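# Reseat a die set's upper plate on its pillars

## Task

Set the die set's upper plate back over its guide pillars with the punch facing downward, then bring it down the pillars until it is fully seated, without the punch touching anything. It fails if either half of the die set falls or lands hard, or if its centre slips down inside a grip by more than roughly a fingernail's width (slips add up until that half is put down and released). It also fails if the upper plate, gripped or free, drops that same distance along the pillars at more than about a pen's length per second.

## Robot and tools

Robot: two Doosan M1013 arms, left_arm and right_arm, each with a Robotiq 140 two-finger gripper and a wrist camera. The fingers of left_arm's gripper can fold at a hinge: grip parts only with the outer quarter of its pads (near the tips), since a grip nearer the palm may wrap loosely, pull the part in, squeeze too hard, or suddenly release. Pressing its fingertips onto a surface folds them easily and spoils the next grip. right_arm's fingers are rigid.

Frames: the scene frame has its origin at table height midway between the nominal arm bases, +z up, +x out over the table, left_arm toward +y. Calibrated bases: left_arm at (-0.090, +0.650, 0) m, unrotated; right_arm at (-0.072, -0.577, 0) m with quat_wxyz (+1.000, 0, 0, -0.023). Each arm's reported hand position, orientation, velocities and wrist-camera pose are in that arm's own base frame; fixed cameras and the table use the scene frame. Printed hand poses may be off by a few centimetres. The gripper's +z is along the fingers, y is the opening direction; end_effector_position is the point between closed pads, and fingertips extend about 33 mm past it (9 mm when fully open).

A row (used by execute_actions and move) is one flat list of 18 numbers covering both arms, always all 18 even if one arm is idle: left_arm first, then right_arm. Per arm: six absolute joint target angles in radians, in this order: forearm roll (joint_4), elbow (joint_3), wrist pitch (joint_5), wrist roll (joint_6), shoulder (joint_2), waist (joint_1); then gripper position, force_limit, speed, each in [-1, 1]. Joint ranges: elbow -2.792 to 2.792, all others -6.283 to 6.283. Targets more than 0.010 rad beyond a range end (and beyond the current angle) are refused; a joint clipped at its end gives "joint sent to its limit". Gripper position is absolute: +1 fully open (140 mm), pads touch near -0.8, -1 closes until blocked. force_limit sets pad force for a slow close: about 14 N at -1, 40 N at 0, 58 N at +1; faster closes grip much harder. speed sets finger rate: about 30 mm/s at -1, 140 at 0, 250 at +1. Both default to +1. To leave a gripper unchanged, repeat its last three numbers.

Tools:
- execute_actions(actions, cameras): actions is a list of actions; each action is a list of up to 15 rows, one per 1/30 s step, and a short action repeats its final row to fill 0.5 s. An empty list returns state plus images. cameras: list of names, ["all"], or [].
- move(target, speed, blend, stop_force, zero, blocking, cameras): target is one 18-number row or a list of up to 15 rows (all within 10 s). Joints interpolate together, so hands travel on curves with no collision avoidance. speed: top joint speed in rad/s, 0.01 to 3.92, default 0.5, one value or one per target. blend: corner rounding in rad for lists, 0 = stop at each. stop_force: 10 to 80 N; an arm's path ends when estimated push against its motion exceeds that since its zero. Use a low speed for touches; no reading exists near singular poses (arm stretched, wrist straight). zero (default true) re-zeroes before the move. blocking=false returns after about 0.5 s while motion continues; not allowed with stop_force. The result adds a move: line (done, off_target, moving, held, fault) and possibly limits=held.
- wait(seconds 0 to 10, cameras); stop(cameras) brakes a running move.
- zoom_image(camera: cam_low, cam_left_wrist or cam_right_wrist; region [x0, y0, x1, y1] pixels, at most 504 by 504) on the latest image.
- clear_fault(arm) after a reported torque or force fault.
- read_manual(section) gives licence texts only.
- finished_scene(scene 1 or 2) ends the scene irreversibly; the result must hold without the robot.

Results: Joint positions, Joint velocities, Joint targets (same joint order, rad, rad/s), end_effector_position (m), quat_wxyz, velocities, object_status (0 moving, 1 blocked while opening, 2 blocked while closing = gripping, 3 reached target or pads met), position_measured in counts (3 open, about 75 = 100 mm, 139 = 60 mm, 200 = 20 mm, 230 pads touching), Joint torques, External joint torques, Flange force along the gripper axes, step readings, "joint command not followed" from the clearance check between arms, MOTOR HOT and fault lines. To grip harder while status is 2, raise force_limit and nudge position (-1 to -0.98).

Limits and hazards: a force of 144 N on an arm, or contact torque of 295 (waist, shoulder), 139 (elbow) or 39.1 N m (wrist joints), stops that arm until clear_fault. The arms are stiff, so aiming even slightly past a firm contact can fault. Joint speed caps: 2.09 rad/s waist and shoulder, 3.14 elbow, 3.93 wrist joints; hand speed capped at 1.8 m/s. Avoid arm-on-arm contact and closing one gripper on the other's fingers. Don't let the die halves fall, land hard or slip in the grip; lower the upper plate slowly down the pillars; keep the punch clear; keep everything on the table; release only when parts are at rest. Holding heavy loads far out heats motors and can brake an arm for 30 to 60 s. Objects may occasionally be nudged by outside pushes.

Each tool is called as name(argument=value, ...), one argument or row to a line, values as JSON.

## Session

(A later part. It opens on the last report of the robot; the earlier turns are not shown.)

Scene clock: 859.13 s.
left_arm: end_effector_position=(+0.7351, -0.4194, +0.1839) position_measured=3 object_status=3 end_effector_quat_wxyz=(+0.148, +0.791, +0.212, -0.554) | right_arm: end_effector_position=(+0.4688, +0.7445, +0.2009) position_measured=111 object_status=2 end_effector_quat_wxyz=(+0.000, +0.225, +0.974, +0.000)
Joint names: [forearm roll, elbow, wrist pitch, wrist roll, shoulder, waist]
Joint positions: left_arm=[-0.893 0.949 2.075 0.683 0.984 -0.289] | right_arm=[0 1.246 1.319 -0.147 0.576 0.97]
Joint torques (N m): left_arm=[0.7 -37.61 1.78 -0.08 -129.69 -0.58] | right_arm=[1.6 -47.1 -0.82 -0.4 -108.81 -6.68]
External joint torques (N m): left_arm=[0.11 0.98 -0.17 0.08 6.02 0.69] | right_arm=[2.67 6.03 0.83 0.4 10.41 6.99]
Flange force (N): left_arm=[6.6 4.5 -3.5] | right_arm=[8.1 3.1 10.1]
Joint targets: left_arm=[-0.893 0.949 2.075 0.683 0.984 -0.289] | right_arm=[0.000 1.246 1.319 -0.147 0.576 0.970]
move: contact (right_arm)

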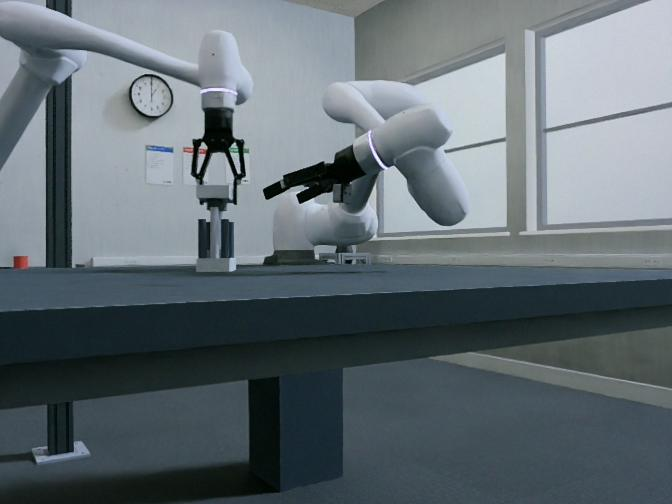

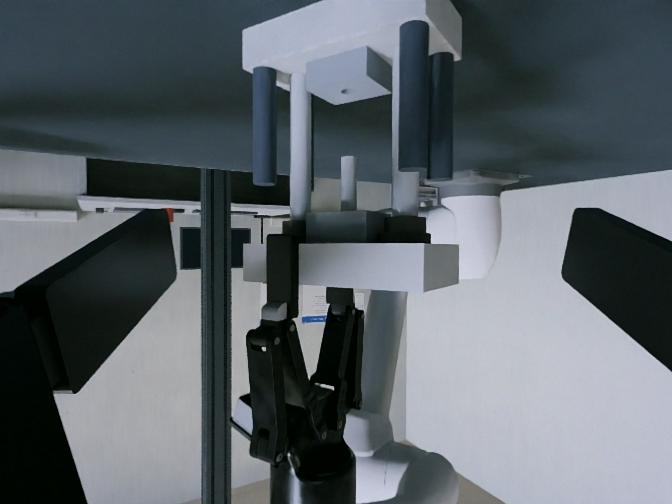

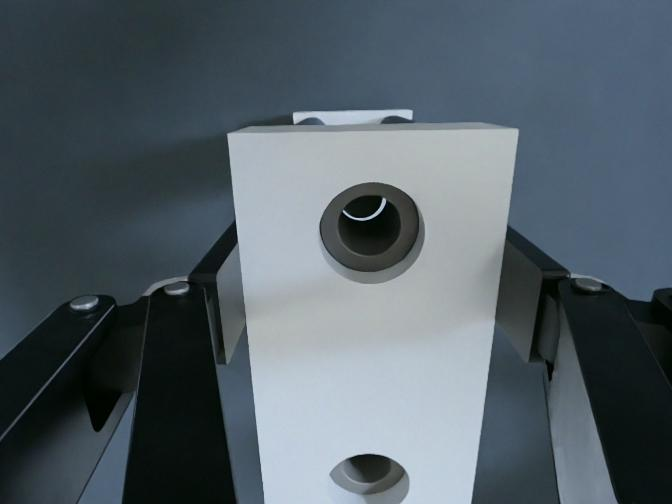

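move(
  target=[-0.8935,0.9488,2.0751,0.6835,0.9843,-0.2892,1,1,-1,0,1.2453,1.3220,-0.14634,0.5743,0.96986,-1,1,0.2],
  speed=0.02,
)

move(
  target=[-0.8935,0.9488,2.0751,0.6835,0.9843,-0.2892,1,1,-1,0,1.25565,1.30778,-0.14634,0.57816,0.96986,-1,1,0.2],
  speed=0.015,
  stop_force=12,
  cameras=["all"],
)

zoom_image(
  camera="cam_right_wrist",
  region=[330, 175, 410, 235],
)

zoom_image(
  camera="cam_left_wrist",
  region=[260, 180, 460, 320],
)

Scene clock: 904.67 s.
left_arm: end_effector_position=(+0.7351, -0.4194, +0.1839) position_measured=3 object_status=3 end_effector_quat_wxyz=(+0.148, +0.791, +0.212, -0.554) | right_arm: end_effector_position=(+0.4683, +0.7442, +0.2029) position_measured=111 object_status=2 end_effector_quat_wxyz=(+0.000, +0.225, +0.974, +0.000)
Joint names: [forearm roll, elbow, wrist pitch, wrist roll, shoulder, waist]
Joint positions: left_arm=[-0.893 0.949 2.075 0.683 0.984 -0.289] | right_arm=[0 1.245 1.322 -0.146 0.574 0.97]
Joint torques (N m): left_arm=[0.69 -37.57 1.82 -0.08 -129.58 -0.68] | right_arm=[3.22 -49.34 -0.04 -0.33 -114.56 -1.04]
External joint torques (N m): left_arm=[0.09 0.97 -0.21 0.08 6.06 0.05] | right_arm=[0.99 8.52 0.05 0.33 17.34 0.16]
Flange force (N): left_arm=[6.5 5.1 -3.1] | right_arm=[-0.1 5.9 17.1]
Joint targets: left_arm=[-0.893 0.949 2.075 0.683 0.984 -0.289] | right_arm=[0.000 1.245 1.322 -0.146 0.574 0.970]
move: done

Scene clock: 905.53 s.
left_arm: end_effector_position=(+0.7351, -0.4194, +0.1839) position_measured=3 object_status=3 end_effector_quat_wxyz=(+0.148, +0.791, +0.212, -0.554) | right_arm: end_effector_position=(+0.4683, +0.7443, +0.2001) position_measured=111 object_status=2 end_effector_quat_wxyz=(+0.000, +0.225, +0.974, +0.000)
Joint names: [forearm roll, elbow, wrist pitch, wrist roll, shoulder, waist]
Joint positions: left_arm=[-0.893 0.949 2.075 0.683 0.984 -0.289] | right_arm=[0 1.249 1.317 -0.146 0.575 0.97]
Joint torques (N m): left_arm=[0.7 -37.48 1.78 -0.04 -129.88 -0.66] | right_arm=[2.75 -37.74 1.17 -0.06 -97.37 -6.24]
External joint torques (N m): left_arm=[0.08 1.02 -0.18 0.04 6.78 0.21] | right_arm=[1.5 -3.23 -1.17 0.06 -0.74 6.25]
Flange force (N): left_arm=[7.3 5.9 -3.9] | right_arm=[6.4 7.2 -2.2]
Joint targets: left_arm=[-0.893 0.949 2.075 0.683 0.984 -0.289] | right_arm=[0.000 1.249 1.317 -0.146 0.575 0.970]
move: contact (right_arm)

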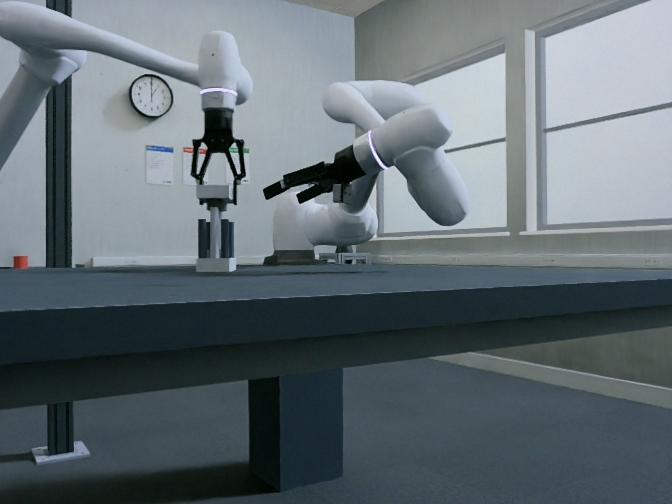

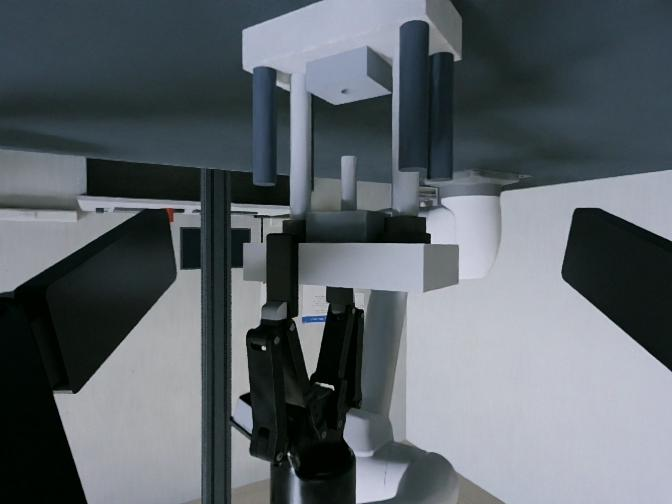

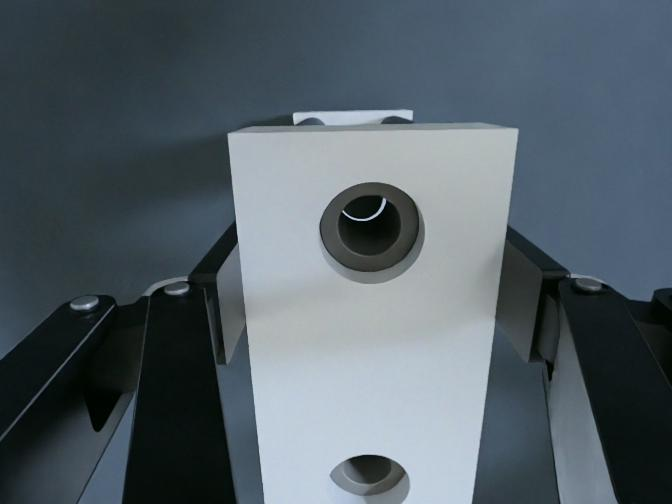

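Scaled by 6.300 from the camera's 672x504 image, which has a finer 960x720 frame.

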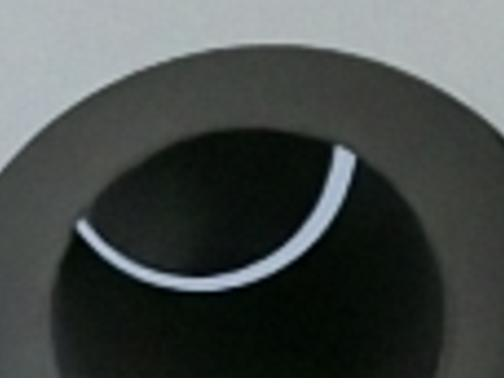

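Scaled by 2.520 from the camera's 672x504 image, which has a finer 960x720 frame.

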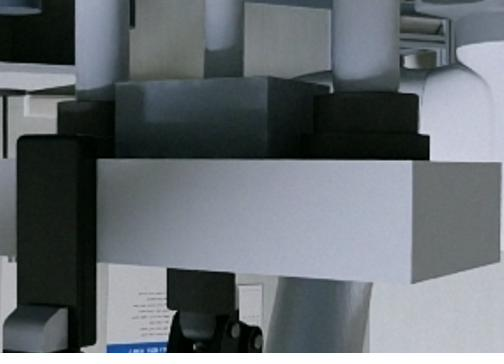

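move(
  target=[-0.8935,0.9488,2.0751,0.6835,0.9843,-0.2892,1,1,-1,0,1.2453,1.3220,-0.1458,0.5743,0.97042,-1,1,0.2],
  speed=0.02,
)

move(
  target=[-0.8935,0.9488,2.0751,0.6835,0.9843,-0.2892,1,1,-1,0,1.25565,1.30778,-0.1458,0.57816,0.97042,-1,1,0.2],
  speed=0.015,
  stop_force=12,
  cameras=["cam_right_wrist","cam_left_wrist"],
)

zoom_image(
  camera="cam_right_wrist",
  region=[330, 175, 410, 235],
)

Scene clock: 921.77 s.
left_arm: end_effector_position=(+0.7351, -0.4194, +0.1839) position_measured=3 object_status=3 end_effector_quat_wxyz=(+0.148, +0.791, +0.212, -0.554) | right_arm: end_effector_position=(+0.4679, +0.7444, +0.2029) position_measured=111 object_status=2 end_effector_quat_wxyz=(+0.000, +0.225, +0.974, +0.000)
Joint names: [forearm roll, elbow, wrist pitch, wrist roll, shoulder, waist]
Joint positions: left_arm=[-0.893 0.949 2.075 0.683 0.984 -0.289] | right_arm=[0 1.245 1.322 -0.146 0.574 0.97]
Joint torques (N m): left_arm=[0.71 -37.5 1.8 -0.05 -129.57 -0.7] | right_arm=[3.16 -49.49 -0.04 -0.33 -114.64 -0.76]
External joint torques (N m): left_arm=[0.11 0.9 -0.19 0.05 5.98 0.95] | right_arm=[1.12 8.33 0.05 0.33 16.13 1.02]
Flange force (N): left_arm=[6.7 4.6 -3.9] | right_arm=[1.1 4.6 16.4]
Joint targets: left_arm=[-0.893 0.949 2.075 0.683 0.984 -0.289] | right_arm=[0.000 1.245 1.322 -0.146 0.574 0.970]
move: done

Scene clock: 922.63 s.
left_arm: end_effector_position=(+0.7351, -0.4194, +0.1839) position_measured=3 object_status=3 end_effector_quat_wxyz=(+0.148, +0.791, +0.212, -0.554) | right_arm: end_effector_position=(+0.4679, +0.7445, +0.2002) position_measured=111 object_status=2 end_effector_quat_wxyz=(+0.000, +0.225, +0.974, +0.000)
Joint names: [forearm roll, elbow, wrist pitch, wrist roll, shoulder, waist]
Joint positions: left_arm=[-0.893 0.949 2.075 0.683 0.984 -0.289] | right_arm=[0 1.248 1.318 -0.146 0.575 0.97]
Joint torques (N m): left_arm=[0.74 -37.48 1.81 -0.06 -129.87 -0.49] | right_arm=[4.8 -40.81 -0.33 -0.49 -99.51 -0.67]
External joint torques (N m): left_arm=[0.07 0.91 -0.2 0.06 6.4 0.29] | right_arm=[-0.53 -0.24 0.33 0.48 1.12 1.3]
Flange force (N): left_arm=[6.9 5.6 -3.8] | right_arm=[1.7 3.1 -0.3]
Joint targets: left_arm=[-0.893 0.949 2.075 0.683 0.984 -0.289] | right_arm=[0.000 1.248 1.318 -0.146 0.575 0.970]
move: contact (right_arm)
Images, in order (width x height): cam_left_wrist 672x504, cam_right_wrist 672x504.

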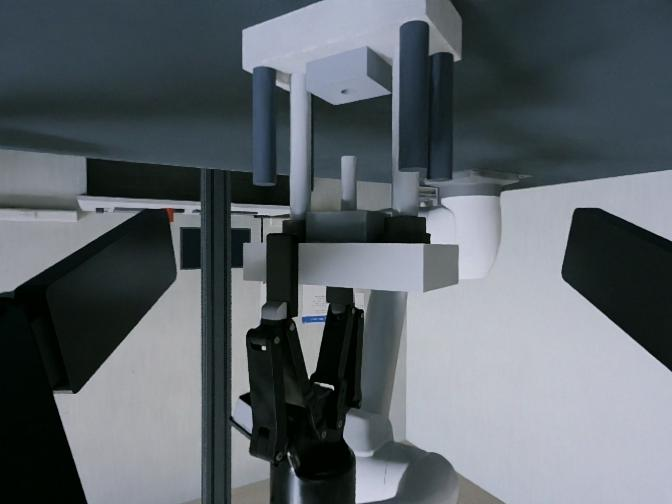

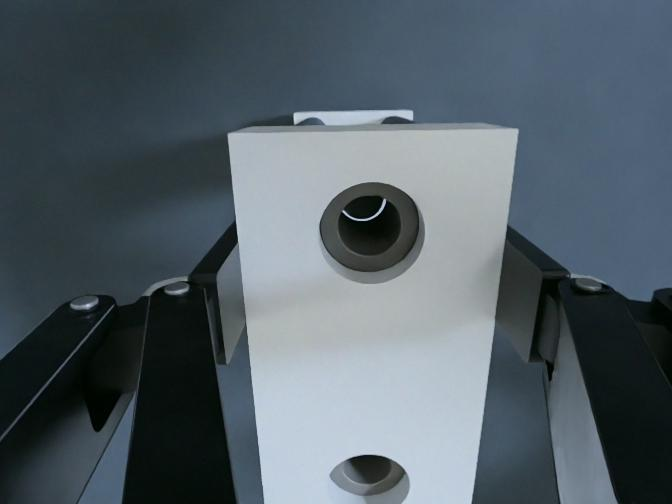

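Scaled by 6.300 from the camera's 672x504 image, which has a finer 960x720 frame.

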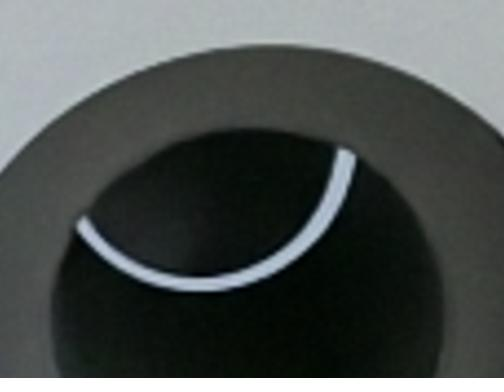

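execute_actions(
  actions=[],
)

zoom_image(
  camera="cam_low",
  region=[192, 180, 240, 220],
)

zoom_image(
  camera="cam_left_wrist",
  region=[270, 190, 350, 260],
)

zoom_image(
  camera="cam_left_wrist",
  region=[370, 190, 450, 260],
)

zoom_image(
  camera="cam_right_wrist",
  region=[320, 440, 420, 504],
)

Scene clock: 948.23 s.
left_arm: end_effector_position=(+0.7351, -0.4194, +0.1839) position_measured=3 object_status=3 end_effector_quat_wxyz=(+0.148, +0.791, +0.212, -0.554) | right_arm: end_effector_position=(+0.4679, +0.7445, +0.2002) position_measured=111 object_status=2 end_effector_quat_wxyz=(+0.000, +0.225, +0.974, +0.000)
Joint names: [forearm roll, elbow, wrist pitch, wrist roll, shoulder, waist]
Joint positions: left_arm=[-0.893 0.949 2.075 0.683 0.984 -0.289] | right_arm=[0 1.248 1.318 -0.146 0.575 0.97]
Joint velocities: within noise
Joint torques (N m): left_arm=[0.69 -37.59 1.82 -0.07 -129.76 -0.67] | right_arm=[4.81 -40.73 -0.41 -0.39 -99.24 -0.11]
External joint torques (N m): left_arm=[0.1 0.96 -0.21 0.07 6.12 0.45] | right_arm=[-0.54 -0.26 0.42 0.39 1.14 0.39]
Flange force (N): left_arm=[6.7 4.9 -3.5] | right_arm=[0.6 3.1 -0.5]
Joint targets: left_arm=[-0.893 0.949 2.075 0.683 0.984 -0.289] | right_arm=[0.000 1.248 1.318 -0.146 0.575 0.970]
Tool commands: left_gripper/position=+1.0 left_gripper/force_limit=+1.0 left_gripper/speed=-1.0 right_gripper/position=-1.0 right_gripper/force_limit=+1.0 right_gripper/speed=+0.2

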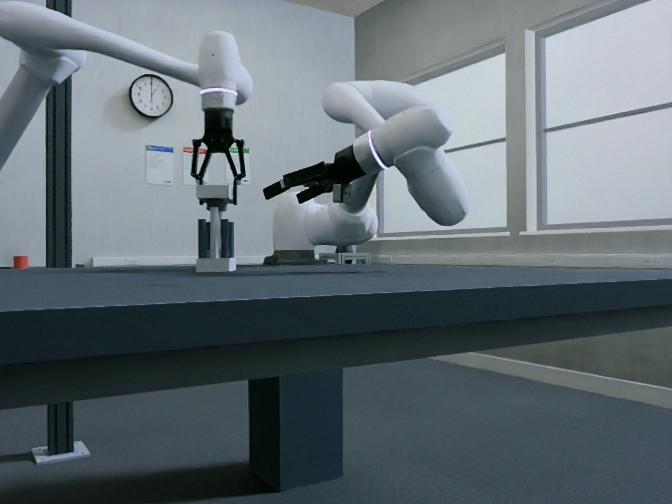

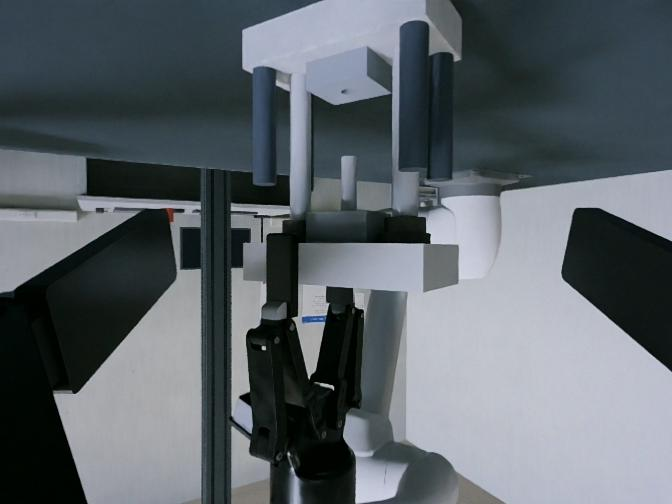

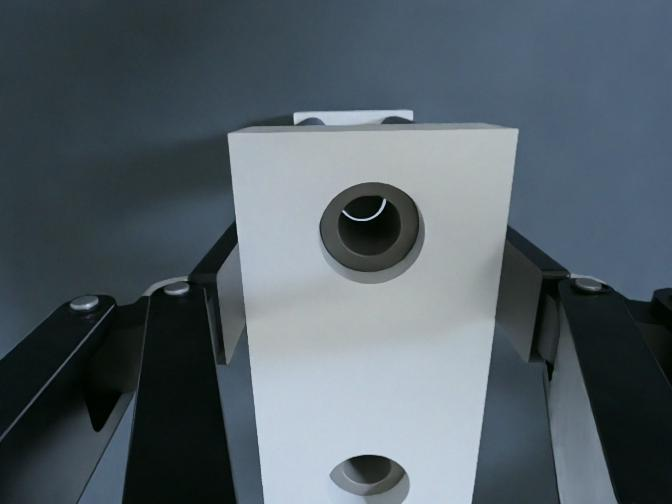

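Scaled by 10.500 from the camera's 672x504 image, which has a finer 960x720 frame.

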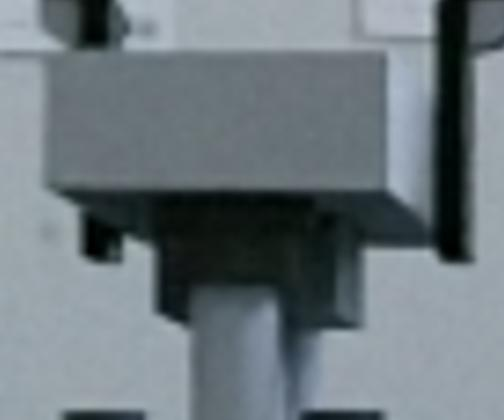

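Scaled by 6.300 from the camera's 672x504 image, which has a finer 960x720 frame.

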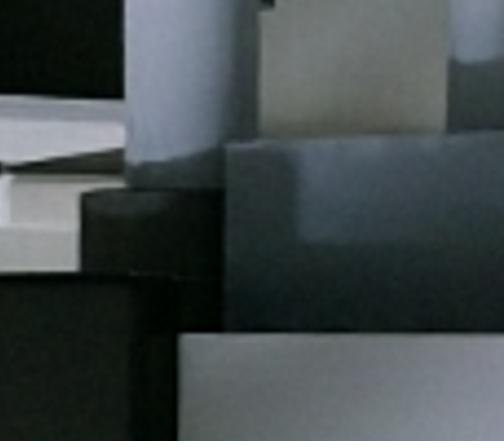

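Scaled by 6.300 from the camera's 672x504 image, which has a finer 960x720 frame.

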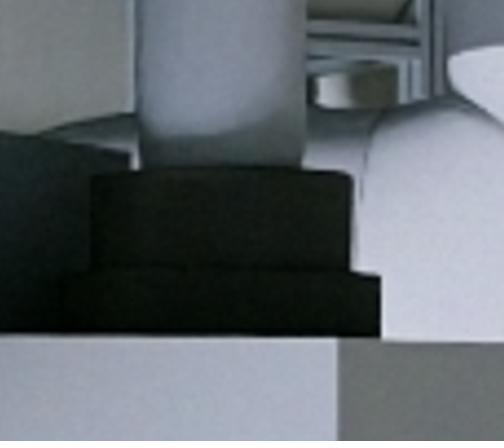

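Scaled by 5.040 from the camera's 672x504 image, which has a finer 960x720 frame.

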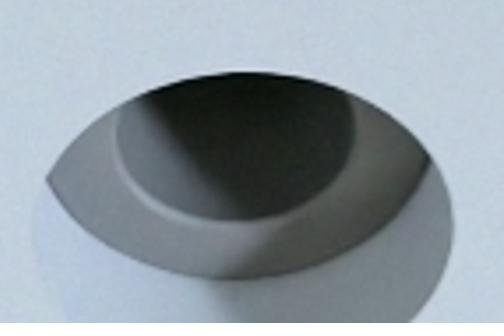

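move(
  target=[-0.8935,0.9488,2.0751,0.6835,0.9843,-0.2892,1,1,-1,0,1.24591,1.32183,-0.14063,0.57385,0.97057,-1,1,0.2],
  speed=0.02,
)

move(
  target=[-0.8935,0.9488,2.0751,0.6835,0.9843,-0.2892,1,1,-1,0,1.25626,1.30751,-0.14063,0.57782,0.97057,-1,1,0.2],
  speed=0.015,
  stop_force=12,
  cameras=["cam_right_wrist","cam_left_wrist","cam_low"],
)

zoom_image(
  camera="cam_right_wrist",
  region=[330, 175, 410, 235],
)

zoom_image(
  camera="cam_low",
  region=[192, 180, 240, 220],
)

Scene clock: 969.87 s.
left_arm: end_effector_position=(+0.7351, -0.4194, +0.1839) position_measured=3 object_status=3 end_effector_quat_wxyz=(+0.148, +0.791, +0.212, -0.554) | right_arm: end_effector_position=(+0.4676, +0.7443, +0.2029) position_measured=111 object_status=2 end_effector_quat_wxyz=(+0.000, +0.228, +0.974, +0.000)
Joint names: [forearm roll, elbow, wrist pitch, wrist roll, shoulder, waist]
Joint positions: left_arm=[-0.893 0.949 2.075 0.683 0.984 -0.289] | right_arm=[0 1.246 1.322 -0.141 0.574 0.971]
Joint torques (N m): left_arm=[0.7 -37.55 1.79 -0.04 -129.74 -0.61] | right_arm=[3.17 -49.51 -0.14 -0.26 -114.6 -1.19]
External joint torques (N m): left_arm=[0.12 0.97 -0.18 0.04 6.22 0.72] | right_arm=[1.07 8.7 0.14 0.26 17.32 1.1]
Flange force (N): left_arm=[6.8 4.9 -3.8] | right_arm=[1.0 5.6 17.2]
Joint targets: left_arm=[-0.893 0.949 2.075 0.683 0.984 -0.289] | right_arm=[0.000 1.246 1.322 -0.141 0.574 0.971]
move: done

Scene clock: 970.73 s.
left_arm: end_effector_position=(+0.7351, -0.4194, +0.1839) position_measured=3 object_status=3 end_effector_quat_wxyz=(+0.148, +0.791, +0.212, -0.554) | right_arm: end_effector_position=(+0.4677, +0.7444, +0.2002) position_measured=111 object_status=2 end_effector_quat_wxyz=(+0.000, +0.228, +0.974, +0.000)
Joint names: [forearm roll, elbow, wrist pitch, wrist roll, shoulder, waist]
Joint positions: left_arm=[-0.893 0.949 2.075 0.683 0.984 -0.289] | right_arm=[0 1.249 1.317 -0.141 0.575 0.971]
Joint torques (N m): left_arm=[0.73 -37.51 1.79 -0.05 -129.67 -0.64] | right_arm=[4.1 -39.12 0.97 -0.02 -98.73 -2.58]
External joint torques (N m): left_arm=[0.1 0.93 -0.18 0.05 6.08 1.35] | right_arm=[0.15 -1.83 -0.97 0.02 0.76 2.7]
Flange force (N): left_arm=[6.8 4.4 -4.2] | right_arm=[2.5 5.6 -0.3]
Joint targets: left_arm=[-0.893 0.949 2.075 0.683 0.984 -0.289] | right_arm=[0.000 1.249 1.317 -0.141 0.575 0.971]
move: contact (right_arm)

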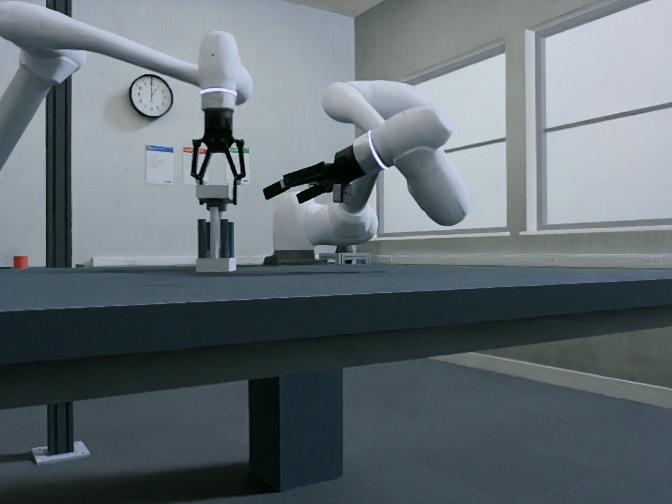

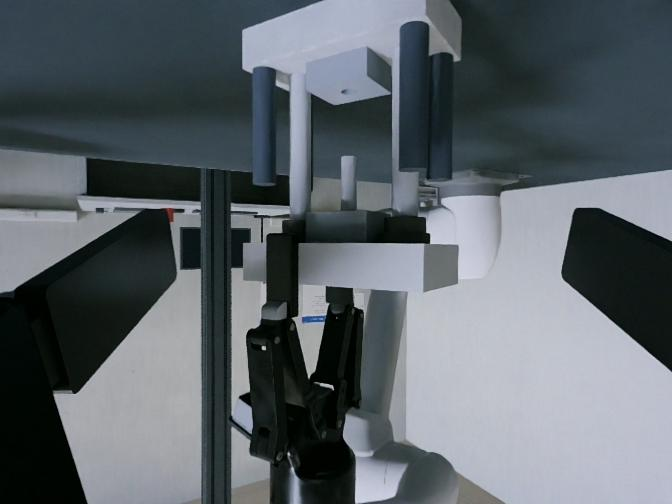

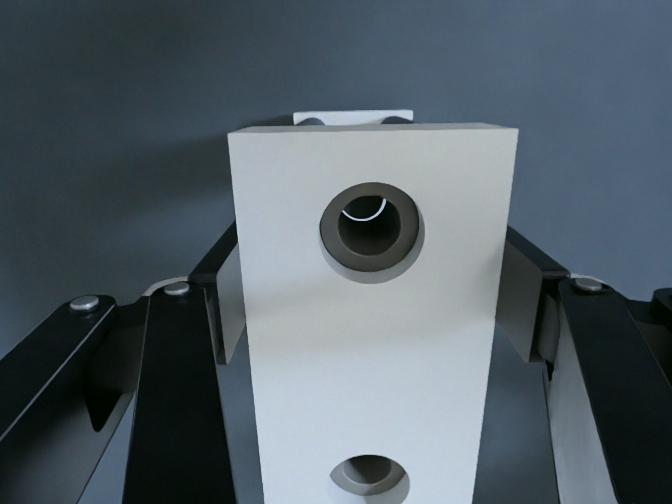

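Scaled by 6.300 from the camera's 672x504 image, which has a finer 960x720 frame.

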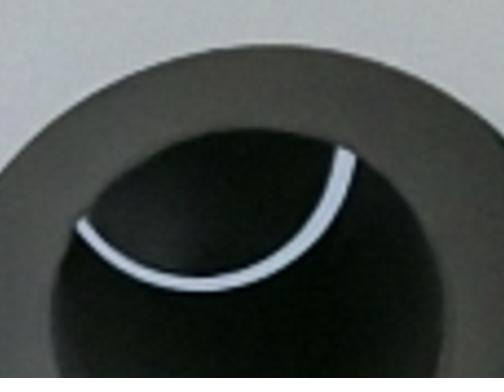

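Scaled by 10.500 from the camera's 672x504 image, which has a finer 960x720 frame.

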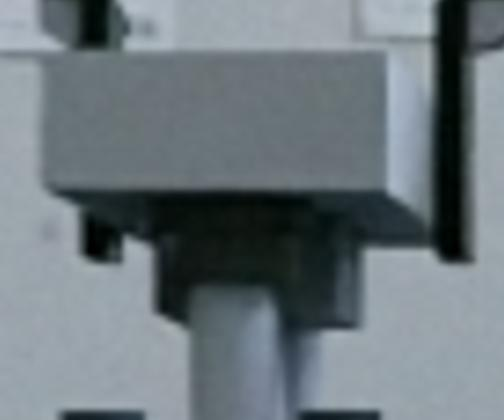

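move(
  target=[-0.8935,0.9488,2.0751,0.6835,0.9843,-0.2892,1,1,-1,0,1.25626,1.30751,-0.14063,0.57782,0.97057,-1,1,0.2],
  speed=0.01,
  stop_force=22,
  cameras=["cam_right_wrist","cam_left_wrist"],
)

zoom_image(
  camera="cam_right_wrist",
  region=[330, 175, 410, 235],
)

zoom_image(
  camera="cam_left_wrist",
  region=[260, 180, 460, 320],
)

Scene clock: 1001.70 s.
left_arm: end_effector_position=(+0.7351, -0.4194, +0.1839) position_measured=3 object_status=3 end_effector_quat_wxyz=(+0.148, +0.791, +0.212, -0.554) | right_arm: end_effector_position=(+0.4677, +0.7443, +0.1938) position_measured=111 object_status=2 end_effector_quat_wxyz=(+0.000, +0.228, +0.974, +0.000)
Joint names: [forearm roll, elbow, wrist pitch, wrist roll, shoulder, waist]
Joint positions: left_arm=[-0.893 0.949 2.075 0.683 0.984 -0.289] | right_arm=[0 1.256 1.308 -0.141 0.578 0.971]
Joint torques (N m): left_arm=[0.72 -37.57 1.8 -0.05 -129.74 -0.65] | right_arm=[0.04 -31.78 0.27 -0.05 -85.31 -15.24]
External joint torques (N m): left_arm=[0.07 0.9 -0.19 0.05 5.98 0.13] | right_arm=[4.18 -8.89 -0.27 0.05 -12.31 15.27]
Flange force (N): left_arm=[6.4 5.2 -3.3] | right_arm=[16.9 5.7 -15.1]
Joint targets: left_arm=[-0.893 0.949 2.075 0.683 0.984 -0.289] | right_arm=[0.000 1.256 1.308 -0.141 0.578 0.971]
move: done
Images, in order (width x height): cam_left_wrist 672x504, cam_right_wrist 672x504.

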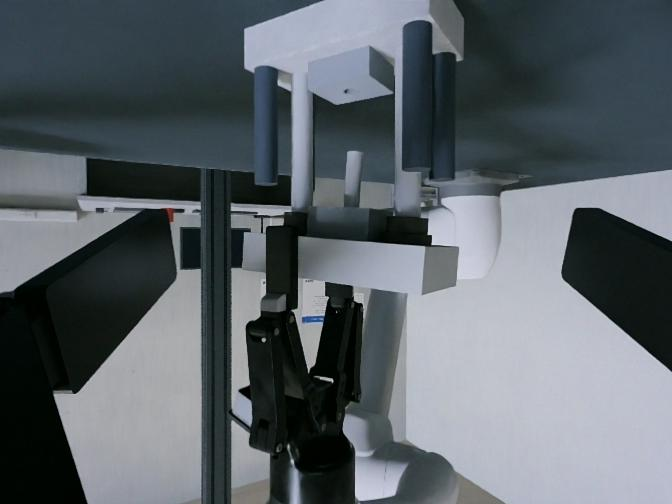

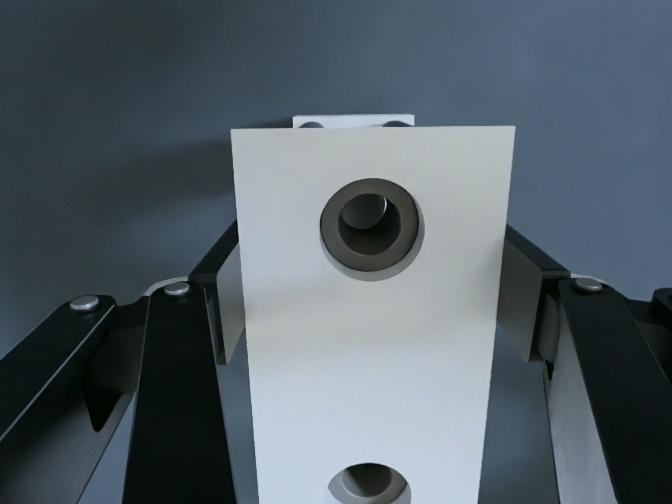

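Scaled by 6.300 from the camera's 672x504 image, which has a finer 960x720 frame.

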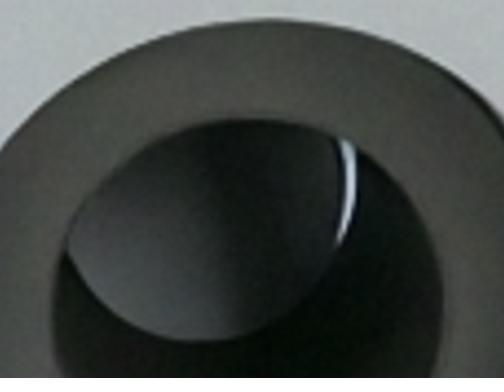

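Scaled by 2.520 from the camera's 672x504 image, which has a finer 960x720 frame.

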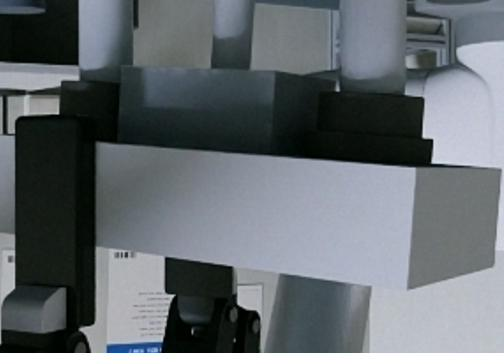

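move(
  target=[
    [-0.8935,0.9488,2.0751,0.6835,0.9843,-0.2892,1,1,-1,0,1.23106,1.34186,-0.14063,0.56867,0.97057,-1,1,0.2],
    [-0.8935,0.9488,2.0751,0.6835,0.9843,-0.2892,1,1,-1,0.06564,1.22531,1.35429,-0.17905,0.57311,0.94634,-1,1,0.2],
  ],
  speed=0.02,
  cameras=["all"],
)

zoom_image(
  camera="cam_right_wrist",
  region=[330, 175, 410, 235],
)

zoom_image(
  camera="cam_left_wrist",
  region=[270, 190, 350, 260],
)

zoom_image(
  camera="cam_left_wrist",
  region=[370, 190, 450, 260],
)

zoom_image(
  camera="cam_low",
  region=[192, 180, 240, 220],
)

Scene clock: 1059.70 s.
left_arm: end_effector_position=(+0.7351, -0.4194, +0.1839) position_measured=3 object_status=3 end_effector_quat_wxyz=(+0.148, +0.791, +0.212, -0.554) | right_arm: end_effector_position=(+0.4676, +0.7443, +0.2155) position_measured=111 object_status=2 end_effector_quat_wxyz=(-0.032, +0.228, +0.973, +0.007)
Joint names: [forearm roll, elbow, wrist pitch, wrist roll, shoulder, waist]
Joint positions: left_arm=[-0.894 0.949 2.075 0.683 0.984 -0.289] | right_arm=[0.066 1.225 1.354 -0.179 0.573 0.946]
Joint torques (N m): left_arm=[0.72 -37.56 1.79 -0.03 -129.73 -0.79] | right_arm=[3.7 -49.67 0.09 -0.25 -115 -0.84]
External joint torques (N m): left_arm=[0.07 0.84 -0.19 0.03 5.84 0.04] | right_arm=[0.7 8.94 -0.07 0.25 18.64 1.1]
Flange force (N): left_arm=[6.3 5.2 -3.3] | right_arm=[-0.5 7.1 18.1]
Joint targets: left_arm=[-0.893 0.949 2.075 0.683 0.984 -0.289] | right_arm=[0.066 1.225 1.354 -0.179 0.573 0.946]
move: done

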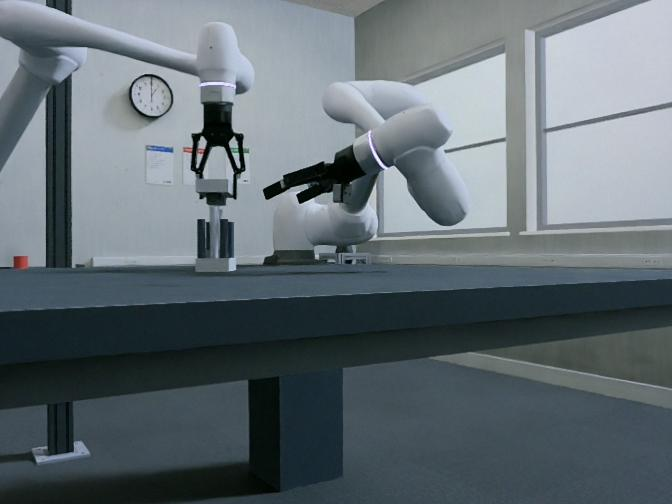

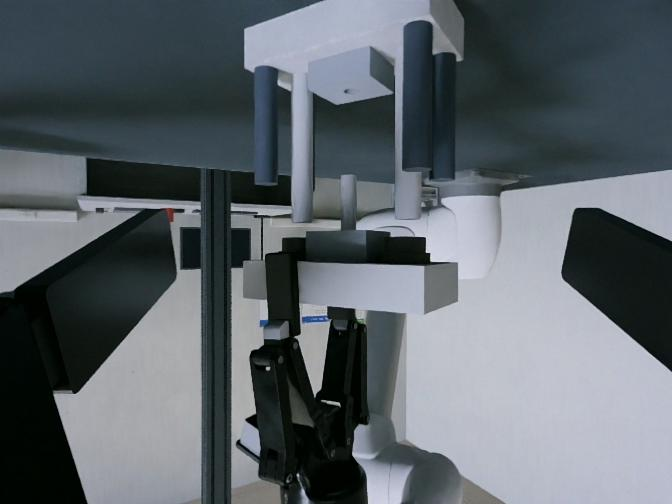

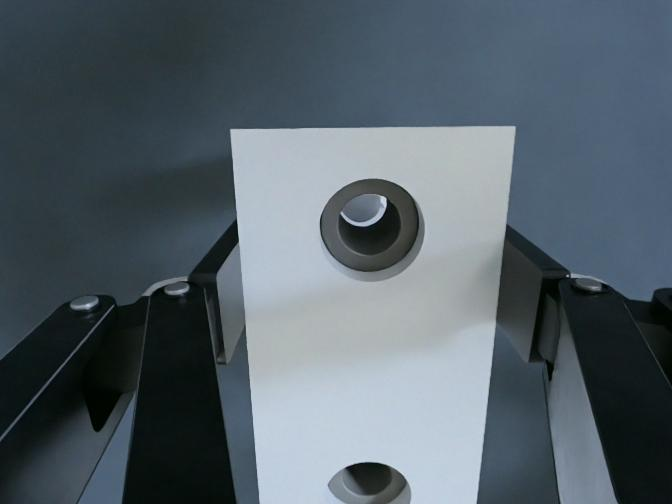

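Scaled by 6.300 from the camera's 672x504 image, which has a finer 960x720 frame.

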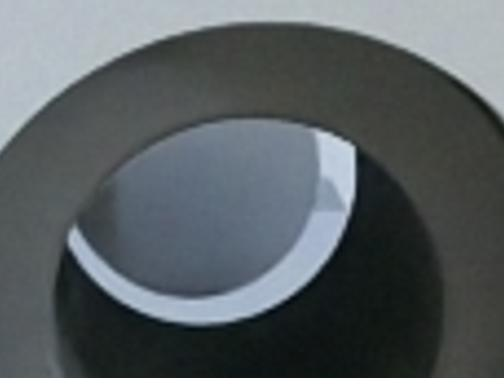

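Scaled by 6.300 from the camera's 672x504 image, which has a finer 960x720 frame.

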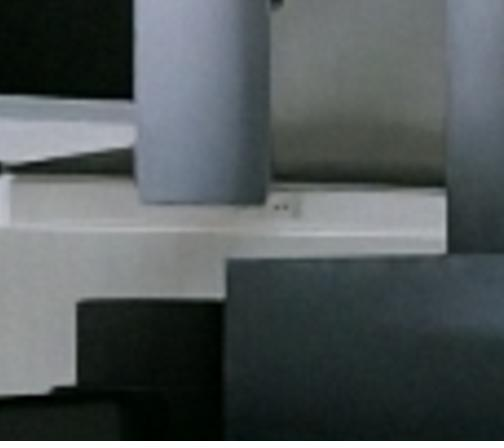

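Scaled by 6.300 from the camera's 672x504 image, which has a finer 960x720 frame.

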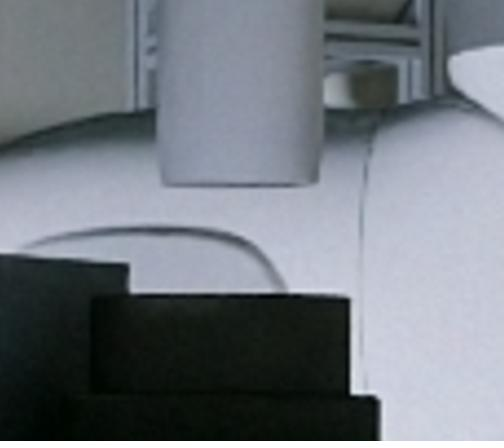

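Scaled by 10.500 from the camera's 672x504 image, which has a finer 960x720 frame.

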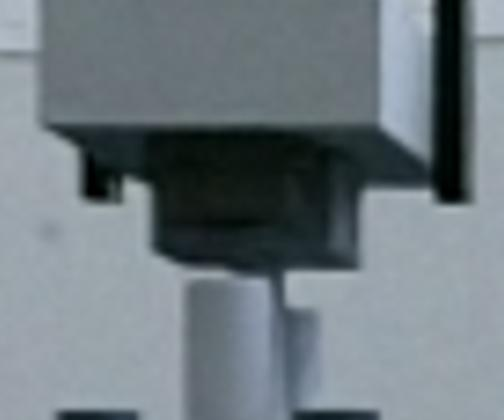

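move(
  target=[-1.2581,1.9536,1.3822,0.8217,0.4497,-0.0706,1,1,-1,0.06564,1.22531,1.35429,-0.17905,0.57311,0.94634,-1,1,0.2],
  speed=0.5,
  cameras=["cam_left_wrist"],
)

zoom_image(
  camera="cam_left_wrist",
  region=[250, 200, 350, 275],
)

zoom_image(
  camera="cam_left_wrist",
  region=[350, 200, 450, 275],
)

Scene clock: 1090.27 s.
left_arm: end_effector_position=(+0.5924, -0.3189, +0.1837) position_measured=3 object_status=3 end_effector_quat_wxyz=(+0.369, +0.628, +0.526, -0.439) | right_arm: end_effector_position=(+0.4676, +0.7443, +0.2155) position_measured=111 object_status=2 end_effector_quat_wxyz=(-0.032, +0.228, +0.973, +0.007)
Joint names: [forearm roll, elbow, wrist pitch, wrist roll, shoulder, waist]
Joint positions: left_arm=[-1.258 1.954 1.382 0.822 0.45 -0.071] | right_arm=[0.066 1.225 1.354 -0.179 0.573 0.946]
Joint torques (N m): left_arm=[-0.92 -25.19 2.1 -0.07 -75.04 -0.63] | right_arm=[3.74 -49.65 0.05 -0.31 -114.72 -0.96]
External joint torques (N m): left_arm=[0.1 0.18 -0.25 0.07 5.31 0.34] | right_arm=[0.69 8.53 -0.01 0.31 16.87 1.06]
Flange force (N): left_arm=[7.2 5.6 1.2] | right_arm=[-0.2 5.4 16.9]
Joint targets: left_arm=[-1.258 1.954 1.382 0.822 0.450 -0.071] | right_arm=[0.066 1.225 1.354 -0.179 0.573 0.946]
move: done
Images, in order (width x height): cam_left_wrist 672x504.

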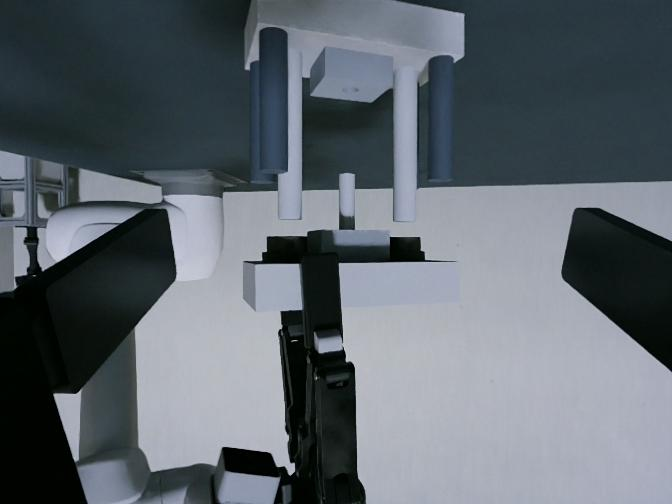

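Scaled by 5.040 from the camera's 672x504 image, which has a finer 960x720 frame.

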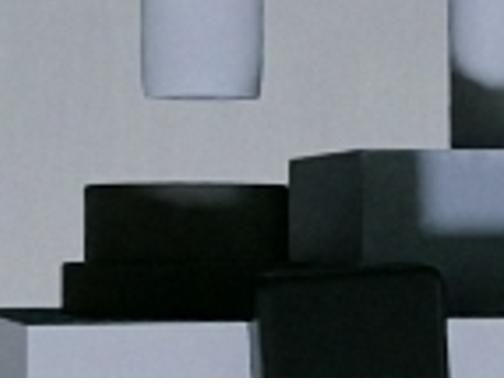

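Scaled by 5.040 from the camera's 672x504 image, which has a finer 960x720 frame.

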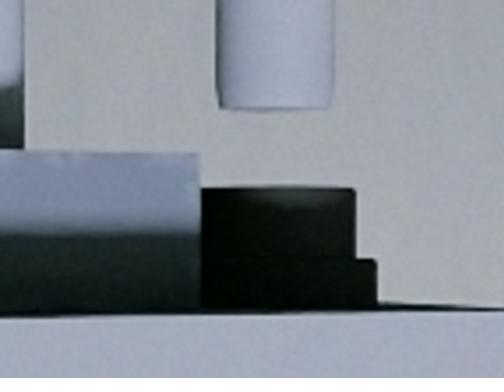

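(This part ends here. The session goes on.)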